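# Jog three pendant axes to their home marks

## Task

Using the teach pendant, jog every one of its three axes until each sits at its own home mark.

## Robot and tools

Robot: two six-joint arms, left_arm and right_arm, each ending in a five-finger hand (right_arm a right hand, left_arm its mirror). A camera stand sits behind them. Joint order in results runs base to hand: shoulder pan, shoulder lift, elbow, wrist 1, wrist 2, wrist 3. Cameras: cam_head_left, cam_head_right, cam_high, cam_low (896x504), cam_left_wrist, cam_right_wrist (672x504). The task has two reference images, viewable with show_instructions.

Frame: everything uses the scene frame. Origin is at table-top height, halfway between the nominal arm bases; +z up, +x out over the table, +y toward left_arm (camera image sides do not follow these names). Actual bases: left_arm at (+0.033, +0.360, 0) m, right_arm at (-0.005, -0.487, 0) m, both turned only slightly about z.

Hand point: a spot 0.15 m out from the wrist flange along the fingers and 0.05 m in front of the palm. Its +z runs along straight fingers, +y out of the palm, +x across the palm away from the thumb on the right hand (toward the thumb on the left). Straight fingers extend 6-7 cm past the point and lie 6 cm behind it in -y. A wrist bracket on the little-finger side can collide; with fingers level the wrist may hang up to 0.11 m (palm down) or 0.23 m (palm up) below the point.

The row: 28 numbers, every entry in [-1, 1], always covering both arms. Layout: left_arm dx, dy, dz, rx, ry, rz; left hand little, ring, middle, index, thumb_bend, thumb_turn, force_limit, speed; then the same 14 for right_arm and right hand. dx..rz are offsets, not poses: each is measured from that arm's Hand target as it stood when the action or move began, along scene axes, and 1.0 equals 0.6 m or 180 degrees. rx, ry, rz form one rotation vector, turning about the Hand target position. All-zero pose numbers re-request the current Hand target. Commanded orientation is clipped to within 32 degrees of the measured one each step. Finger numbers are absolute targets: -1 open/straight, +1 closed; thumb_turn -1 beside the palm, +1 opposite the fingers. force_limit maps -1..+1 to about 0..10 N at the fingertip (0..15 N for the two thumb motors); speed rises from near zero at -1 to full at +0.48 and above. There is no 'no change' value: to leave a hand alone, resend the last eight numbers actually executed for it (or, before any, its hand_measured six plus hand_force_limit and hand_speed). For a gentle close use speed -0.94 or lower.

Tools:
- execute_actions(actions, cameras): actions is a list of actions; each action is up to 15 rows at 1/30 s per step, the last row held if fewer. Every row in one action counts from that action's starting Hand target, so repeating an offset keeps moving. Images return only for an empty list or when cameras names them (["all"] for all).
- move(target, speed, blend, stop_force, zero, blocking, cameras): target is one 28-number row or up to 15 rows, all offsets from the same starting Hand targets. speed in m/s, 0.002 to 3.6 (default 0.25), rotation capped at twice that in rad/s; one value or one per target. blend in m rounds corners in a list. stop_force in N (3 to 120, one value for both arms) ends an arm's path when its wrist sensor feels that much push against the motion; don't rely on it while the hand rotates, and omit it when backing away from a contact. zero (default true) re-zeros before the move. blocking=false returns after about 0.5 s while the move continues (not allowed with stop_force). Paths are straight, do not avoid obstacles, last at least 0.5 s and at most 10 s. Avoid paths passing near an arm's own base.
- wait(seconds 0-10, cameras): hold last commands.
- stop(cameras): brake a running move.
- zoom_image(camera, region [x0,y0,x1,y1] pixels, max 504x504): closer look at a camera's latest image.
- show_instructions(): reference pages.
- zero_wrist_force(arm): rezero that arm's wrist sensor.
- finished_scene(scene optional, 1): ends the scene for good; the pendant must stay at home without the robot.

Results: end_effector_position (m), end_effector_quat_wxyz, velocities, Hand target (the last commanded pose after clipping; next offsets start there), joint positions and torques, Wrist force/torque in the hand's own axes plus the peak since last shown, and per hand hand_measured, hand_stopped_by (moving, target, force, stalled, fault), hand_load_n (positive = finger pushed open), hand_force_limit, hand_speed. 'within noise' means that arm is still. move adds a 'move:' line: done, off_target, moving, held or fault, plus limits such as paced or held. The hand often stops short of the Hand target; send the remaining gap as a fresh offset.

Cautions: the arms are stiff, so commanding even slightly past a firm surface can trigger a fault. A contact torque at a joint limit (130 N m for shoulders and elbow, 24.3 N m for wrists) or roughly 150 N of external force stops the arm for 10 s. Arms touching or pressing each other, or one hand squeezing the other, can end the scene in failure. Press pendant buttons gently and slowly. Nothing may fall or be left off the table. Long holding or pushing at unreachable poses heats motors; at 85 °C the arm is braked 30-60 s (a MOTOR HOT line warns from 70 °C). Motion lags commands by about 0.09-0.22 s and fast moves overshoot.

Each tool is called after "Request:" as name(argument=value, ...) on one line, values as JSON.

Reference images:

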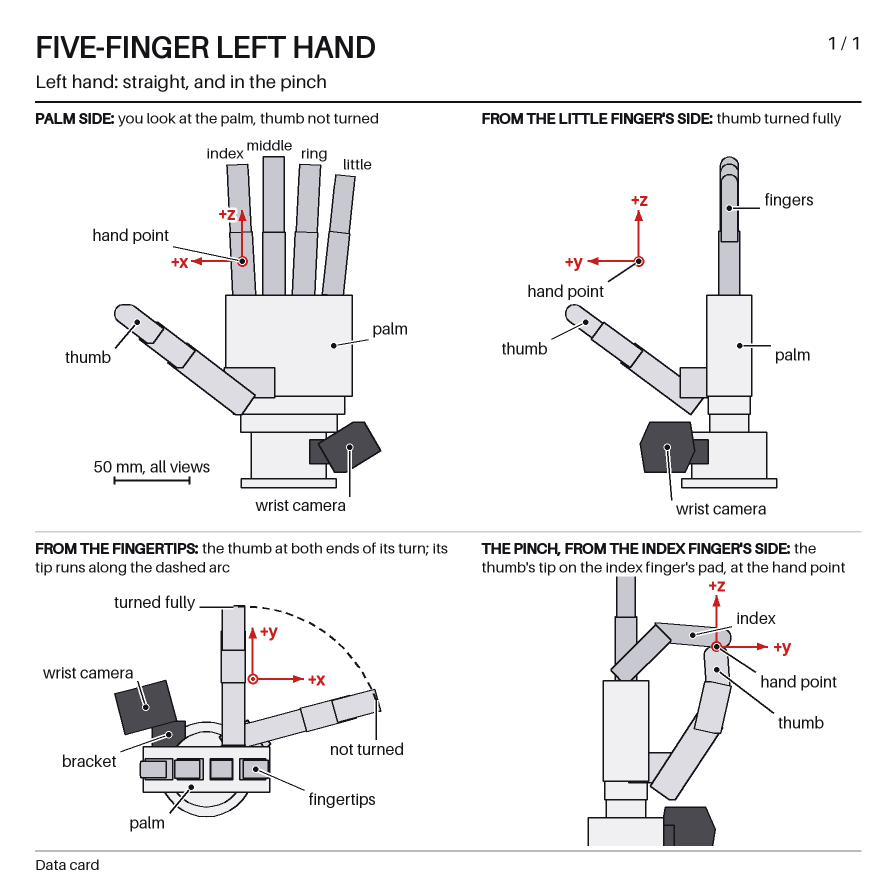

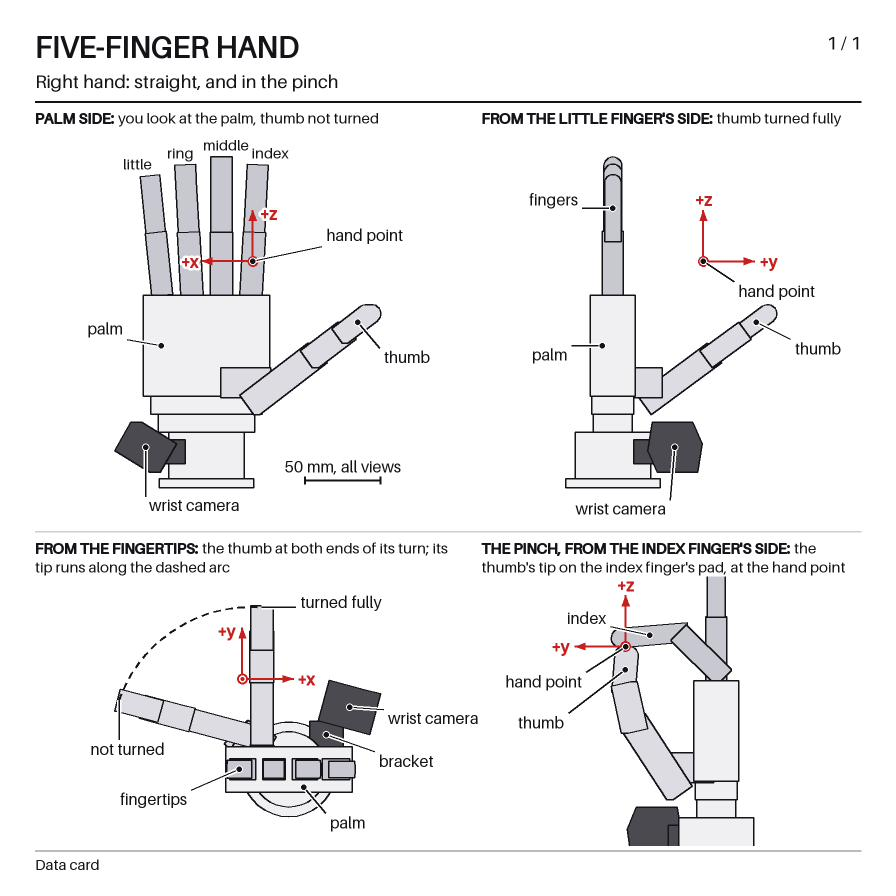

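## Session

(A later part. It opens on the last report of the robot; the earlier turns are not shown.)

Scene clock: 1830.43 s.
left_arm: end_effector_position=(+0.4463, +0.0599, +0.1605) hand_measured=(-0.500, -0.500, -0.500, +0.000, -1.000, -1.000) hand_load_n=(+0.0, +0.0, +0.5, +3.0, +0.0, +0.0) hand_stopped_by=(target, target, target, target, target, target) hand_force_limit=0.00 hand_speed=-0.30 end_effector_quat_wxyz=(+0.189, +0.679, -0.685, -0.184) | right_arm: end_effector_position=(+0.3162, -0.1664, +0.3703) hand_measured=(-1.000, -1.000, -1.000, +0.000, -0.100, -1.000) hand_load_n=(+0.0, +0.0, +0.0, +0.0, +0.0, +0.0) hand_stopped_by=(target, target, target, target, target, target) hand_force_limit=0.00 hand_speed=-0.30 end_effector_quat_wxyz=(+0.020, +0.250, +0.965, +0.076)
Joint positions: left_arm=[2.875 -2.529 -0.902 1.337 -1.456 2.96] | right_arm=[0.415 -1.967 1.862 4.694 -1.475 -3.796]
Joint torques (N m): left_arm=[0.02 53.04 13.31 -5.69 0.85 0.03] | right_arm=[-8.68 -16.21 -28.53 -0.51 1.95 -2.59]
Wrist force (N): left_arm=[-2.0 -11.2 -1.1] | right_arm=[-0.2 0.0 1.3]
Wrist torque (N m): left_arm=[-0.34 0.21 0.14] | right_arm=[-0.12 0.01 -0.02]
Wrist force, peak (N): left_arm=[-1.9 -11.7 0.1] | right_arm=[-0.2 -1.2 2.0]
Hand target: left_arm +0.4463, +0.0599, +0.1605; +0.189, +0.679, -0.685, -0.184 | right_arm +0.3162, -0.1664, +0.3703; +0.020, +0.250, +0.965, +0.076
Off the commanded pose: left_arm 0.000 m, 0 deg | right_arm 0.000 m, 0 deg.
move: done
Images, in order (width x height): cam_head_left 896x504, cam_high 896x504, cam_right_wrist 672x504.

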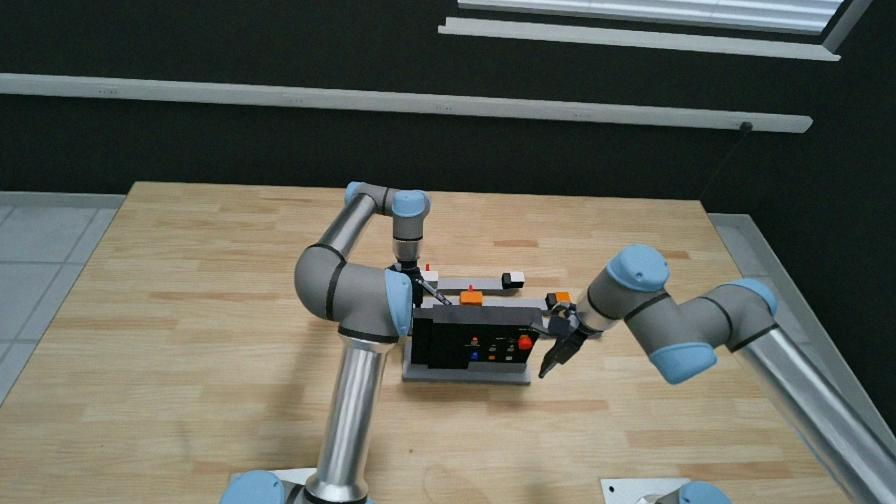

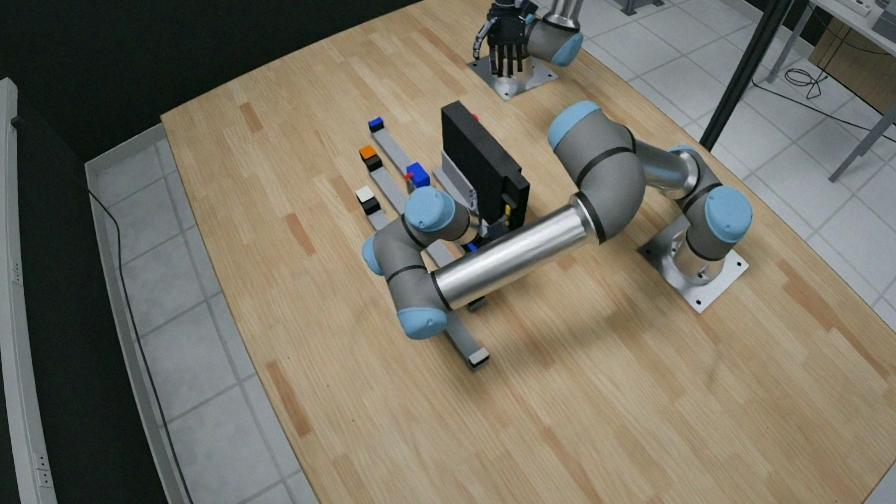

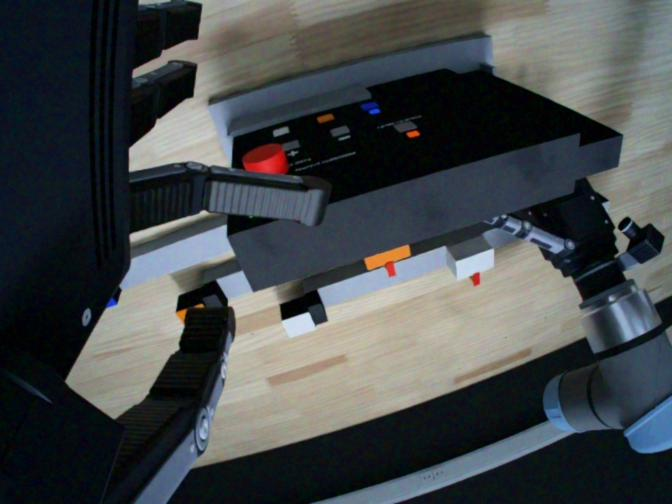

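Request:
execute_actions(actions=[], cameras=["cam_right_wrist", "cam_high", "cam_low", "cam_head_left", "cam_head_right", "cam_left_wrist"])

Scene clock: 1846.30 s.
left_arm: end_effector_position=(+0.4463, +0.0599, +0.1605) hand_measured=(-0.500, -0.500, -0.500, +0.000, -1.000, -1.000) hand_load_n=(+0.0, +0.0, +0.0, +3.0, +0.0, +0.0) hand_stopped_by=(target, target, target, target, target, target) hand_force_limit=0.00 hand_speed=-0.30 end_effector_quat_wxyz=(+0.189, +0.679, -0.685, -0.184) | right_arm: end_effector_position=(+0.3162, -0.1664, +0.3703) hand_measured=(-1.000, -1.000, -1.000, +0.000, -0.100, -1.000) hand_load_n=(+0.0, +0.0, +0.0, +0.0, +0.0, +0.0) hand_stopped_by=(target, target, target, target, target, target) hand_force_limit=0.00 hand_speed=-0.30 end_effector_quat_wxyz=(+0.020, +0.250, +0.965, +0.076)
Joint positions: left_arm=[2.875 -2.529 -0.902 1.337 -1.456 2.96] | right_arm=[0.415 -1.967 1.862 4.694 -1.475 -3.796]
Joint velocities: within noise
Joint torques (N m): left_arm=[1.49 55.15 14.65 -5.56 1.1 0.29] | right_arm=[-8.29 -16.8 -29.06 -0.6 1.9 -2.29]
Motor temperatures (°C): left_arm=[30 35 34 38 37 37] | right_arm=[27 34 31 40 40 34]
Wrist force (N): left_arm=[-1.9 -11.4 -0.2] | right_arm=[-0.3 -0.1 1.6]
Wrist torque (N m): left_arm=[-0.37 0.21 0.14] | right_arm=[-0.15 0.02 -0.03]
Wrist force, peak (N): left_arm=[-1.9 -11.6 0.0] | right_arm=[-0.2 0.0 1.8]
Hand target: left_arm +0.4463, +0.0599, +0.1605; +0.189, +0.679, -0.685, -0.184 | right_arm +0.3162, -0.1664, +0.3703; +0.020, +0.250, +0.965, +0.076
Off the commanded pose: left_arm 0.000 m, 0 deg | right_arm 0.000 m, 0 deg.

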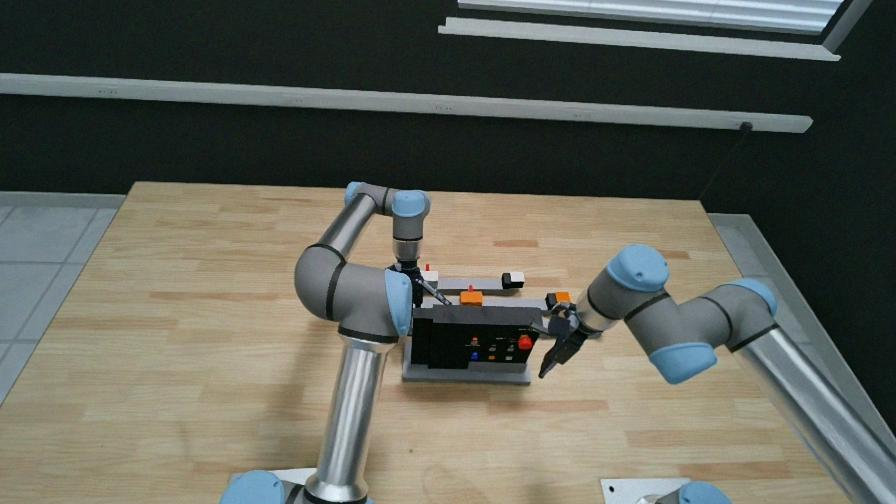

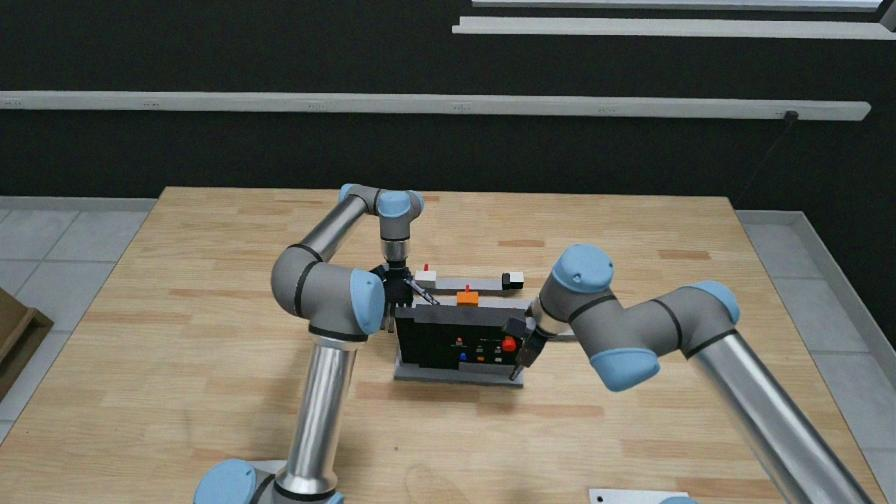

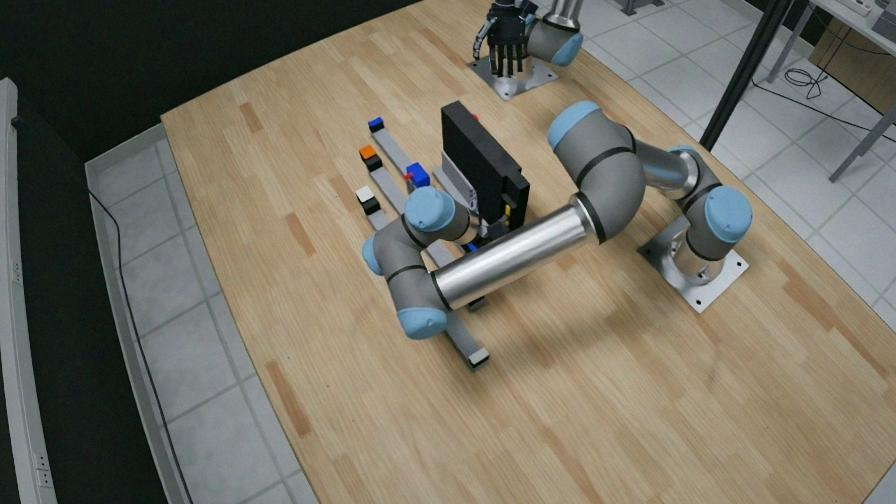

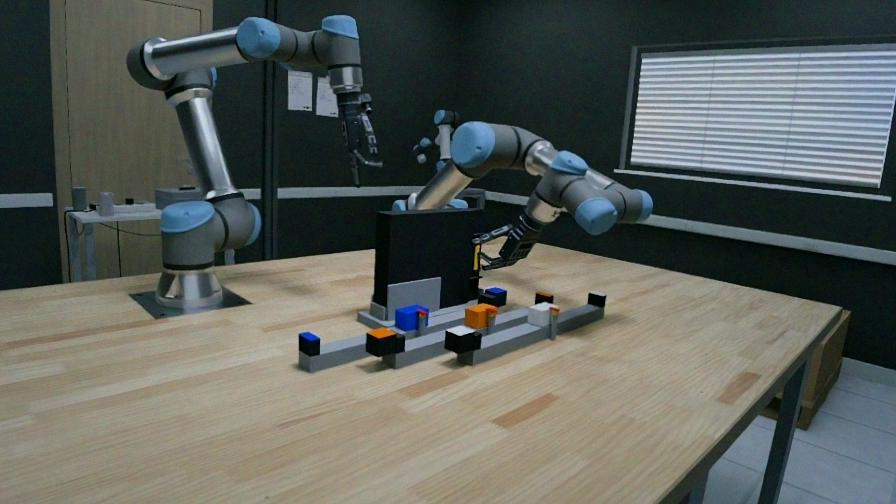

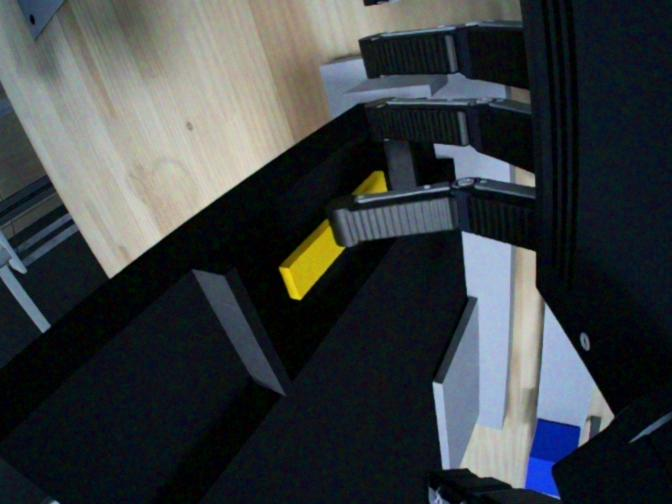

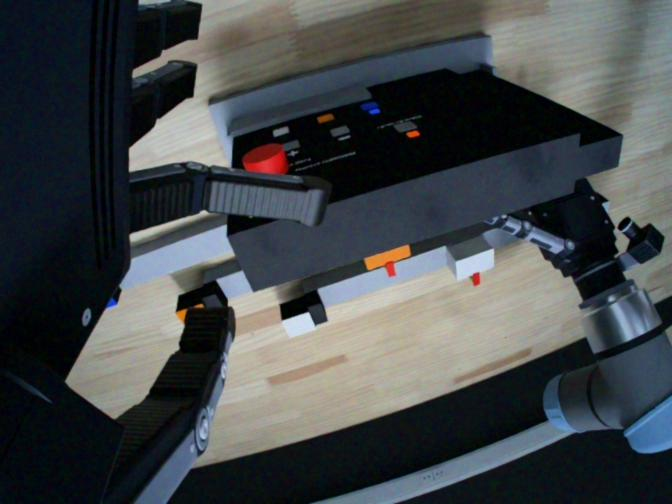

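Request:
zoom_image(camera="cam_high", region=[380, 150, 460, 210])

Request:
zoom_image(camera="cam_low", region=[380, 290, 580, 350])

Scaled by 6.300 from the camera's 896x504 image, which has a finer 1280x720 frame.

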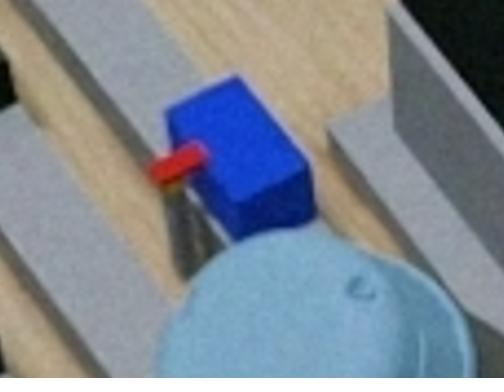

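Scaled by 2.520 from the camera's 896x504 image, which has a finer 1280x720 frame.

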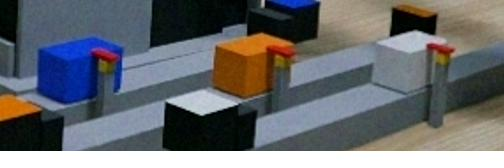

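Request:
move(target=[0,0,0,0,0,0,-0.5,-0.5,-0.5,0,-1,-1,0,-0.3,0.3,-0.02,0.085,0,0,0,-1,-1,-1,0,-0.1,-1,0,-0.3], speed=0.2, cameras=["cam_right_wrist", "cam_high"])

Scene clock: 1890.37 s.
left_arm: end_effector_position=(+0.4463, +0.0599, +0.1605) hand_measured=(-0.500, -0.500, -0.500, +0.000, -1.000, -1.000) hand_load_n=(+0.0, +0.0, +0.0, +3.0, +0.0, +0.0) hand_stopped_by=(target, target, target, target, target, target) hand_force_limit=0.00 hand_speed=-0.30 end_effector_quat_wxyz=(+0.189, +0.679, -0.685, -0.184) | right_arm: end_effector_position=(+0.4962, -0.1784, +0.4212) hand_measured=(-1.000, -1.000, -1.000, +0.000, -0.100, -1.000) hand_load_n=(+0.0, +0.0, +0.0, +0.0, +0.0, +0.0) hand_stopped_by=(target, target, target, target, target, target) hand_force_limit=0.00 hand_speed=-0.30 end_effector_quat_wxyz=(+0.020, +0.250, +0.965, +0.076)
Joint positions: left_arm=[2.875 -2.529 -0.902 1.337 -1.456 2.96] | right_arm=[0.244 -1.61 1.453 4.764 -1.456 -3.966]
Joint torques (N m): left_arm=[1.1 54.26 13.91 -5.55 1.1 0.07] | right_arm=[-8.78 -10.22 -28.4 -0.71 1.68 -2.24]
Wrist force (N): left_arm=[-1.9 -11.4 -0.5] | right_arm=[-0.3 0.0 1.2]
Wrist torque (N m): left_arm=[-0.39 0.21 0.15] | right_arm=[-0.11 0.00 -0.05]
Wrist force, peak (N): left_arm=[-1.9 -11.6 0.0] | right_arm=[0.5 -0.4 1.8]
Hand target: left_arm +0.4463, +0.0599, +0.1605; +0.189, +0.679, -0.685, -0.184 | right_arm +0.4962, -0.1784, +0.4213; +0.020, +0.250, +0.965, +0.076
Off the commanded pose: left_arm 0.000 m, 0 deg | right_arm 0.000 m, 0 deg.
move: done
Images, in order (width x height): cam_high 896x504, cam_right_wrist 672x504.

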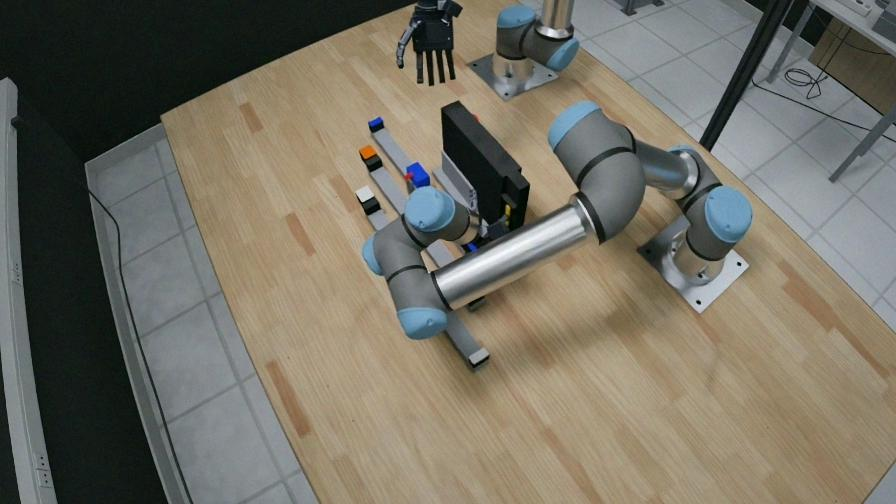

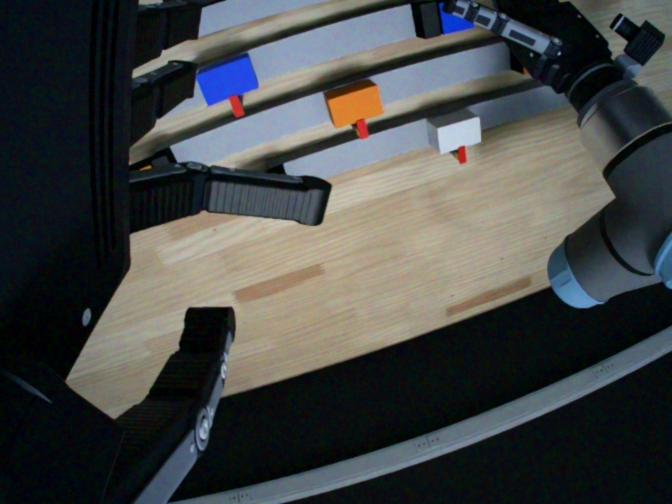

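Request:
zoom_image(camera="cam_right_wrist", region=[200, 50, 270, 130])

Request:
zoom_image(camera="cam_right_wrist", region=[325, 70, 395, 150])

Request:
zoom_image(camera="cam_right_wrist", region=[425, 95, 495, 175])

Scaled by 6.300 from the camera's 672x504 image, which has a finer 960x720 frame.

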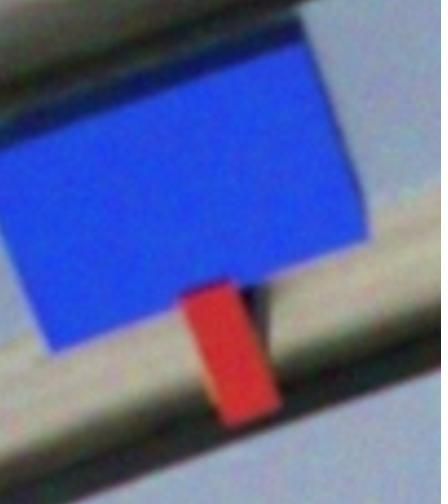

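Scaled by 6.300 from the camera's 672x504 image, which has a finer 960x720 frame.

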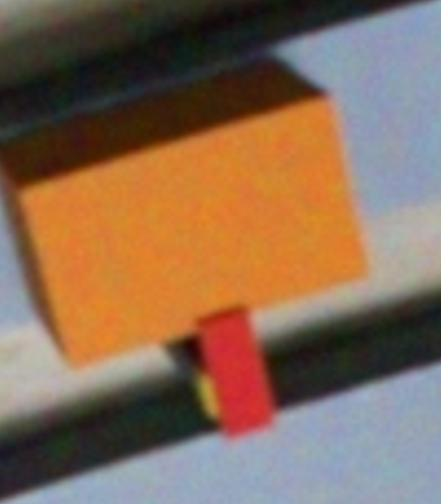

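Scaled by 6.300 from the camera's 672x504 image, which has a finer 960x720 frame.

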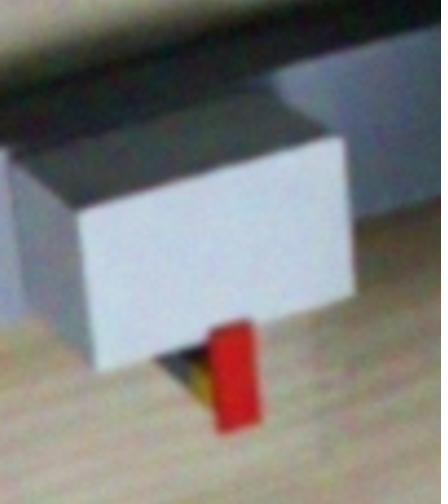

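Request:
zoom_image(camera="cam_right_wrist", region=[222, 88, 252, 122])

Request:
zoom_image(camera="cam_right_wrist", region=[347, 112, 377, 146])

Request:
zoom_image(camera="cam_right_wrist", region=[447, 136, 477, 170])

Scaled by 14.824 from the camera's 672x504 image, which has a finer 960x720 frame.

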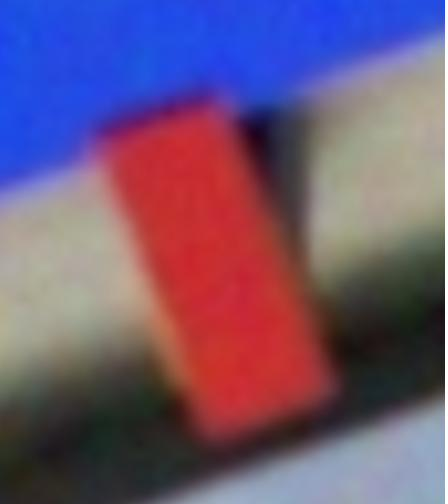

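Scaled by 14.824 from the camera's 672x504 image, which has a finer 960x720 frame.

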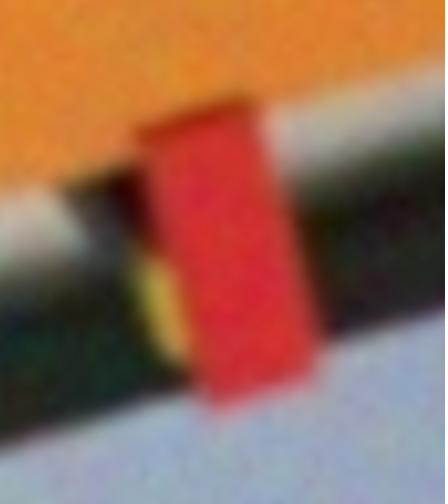

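Scaled by 14.824 from the camera's 672x504 image, which has a finer 960x720 frame.

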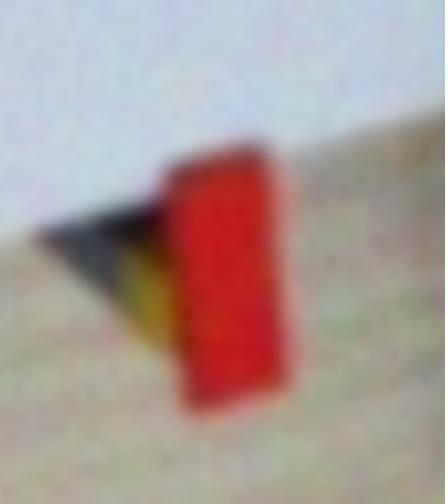

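Request:
move(target=[[0.06,0,0,0,0,0,-0.5,-0.5,-0.5,0,-1,-1,0,-0.3,0,0,0,0,0,0,-1,-1,-1,0,-0.1,-1,0,-0.3],[0.13,0.02,0.2,0,0,0,-0.5,-0.5,-0.5,0,-1,-1,0,-0.3,0,0,0.05,0,0,0,-1,-1,-1,0,-0.1,-1,0,-0.3]], speed=[0.06, 0.15], blend=[0.01, 0], cameras=["all"])

Scene clock: 1939.27 s.
left_arm: end_effector_position=(+0.5219, +0.0728, +0.2796) hand_measured=(-0.500, -0.500, -0.500, +0.000, -1.000, -1.000) hand_load_n=(+0.0, +0.0, +0.0, +0.0, +0.0, +0.0) hand_stopped_by=(target, target, target, target, target, target) hand_force_limit=0.00 hand_speed=-0.30 end_effector_quat_wxyz=(+0.202, +0.701, -0.668, -0.148) | right_arm: end_effector_position=(+0.4963, -0.1785, +0.4512) hand_measured=(-1.000, -1.000, -1.000, +0.000, -0.100, -1.000) hand_load_n=(+0.0, +0.0, +0.0, +0.0, +0.0, +0.0) hand_stopped_by=(target, target, target, target, target, target) hand_force_limit=0.00 hand_speed=-0.30 end_effector_quat_wxyz=(+0.020, +0.250, +0.965, +0.076)
Joint positions: left_arm=[2.946 -2.803 -0.035 0.783 -1.415 2.984] | right_arm=[0.244 -1.596 1.361 4.841 -1.456 -3.966]
Joint torques (N m): left_arm=[13.19 43.41 22.37 -5.18 2.43 -1.76] | right_arm=[-4.41 -10.69 -28.59 -0.56 1.62 -1.48]
Wrist force (N): left_arm=[-1.3 -3.2 1.5] | right_arm=[-0.1 0.0 1.1]
Wrist torque (N m): left_arm=[-0.48 0.32 0.12] | right_arm=[-0.11 -0.04 -0.03]
Wrist force, peak (N): left_arm=[-1.8 -11.7 0.0] | right_arm=[-0.2 -0.3 1.6]
Hand target: left_arm +0.5243, +0.0719, +0.2805; +0.189, +0.679, -0.685, -0.184 | right_arm +0.4962, -0.1784, +0.4513; +0.020, +0.250, +0.965, +0.076
Off the commanded pose: left_arm 0.003 m, 5 deg | right_arm 0.000 m, 0 deg.
elbow stopped short (left arm): the move would have taken joint 3 (elbow) straighter than the controller allows.
move: off_target (left_arm)

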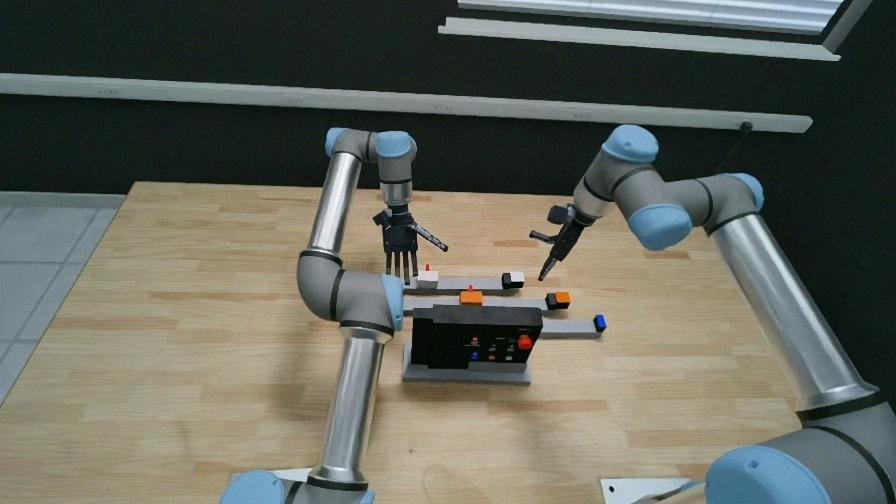

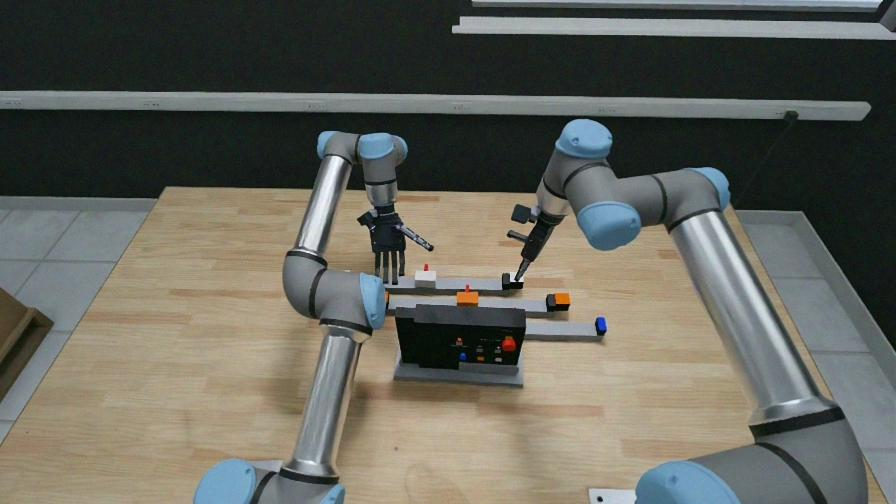

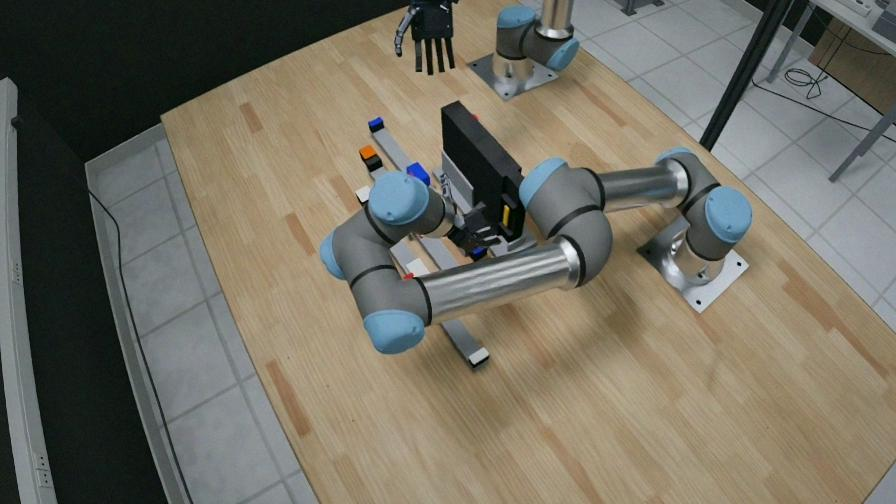

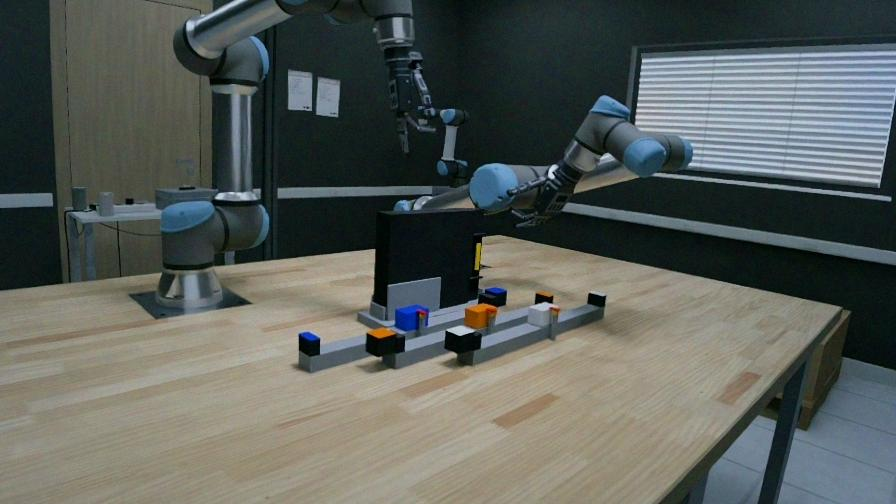

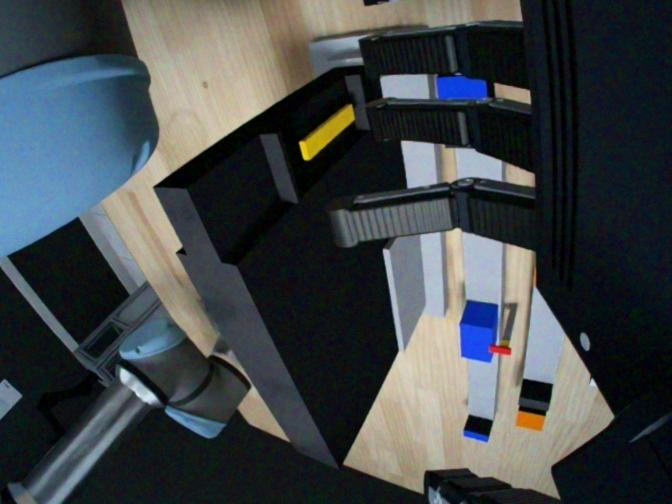

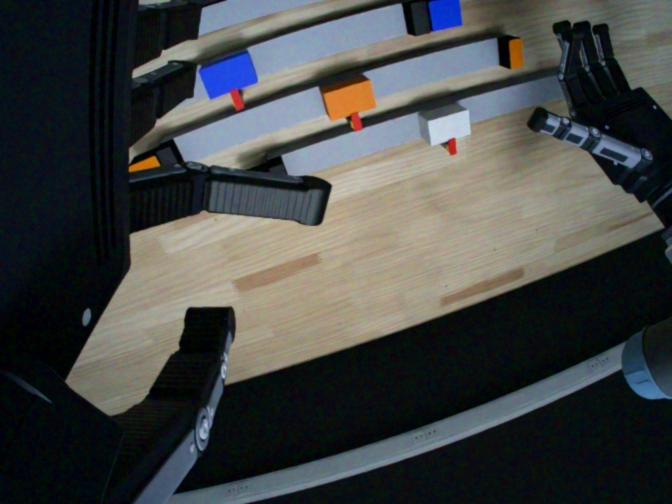

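Request:
finished_scene(scene=1)

The scene is finished: the task was done.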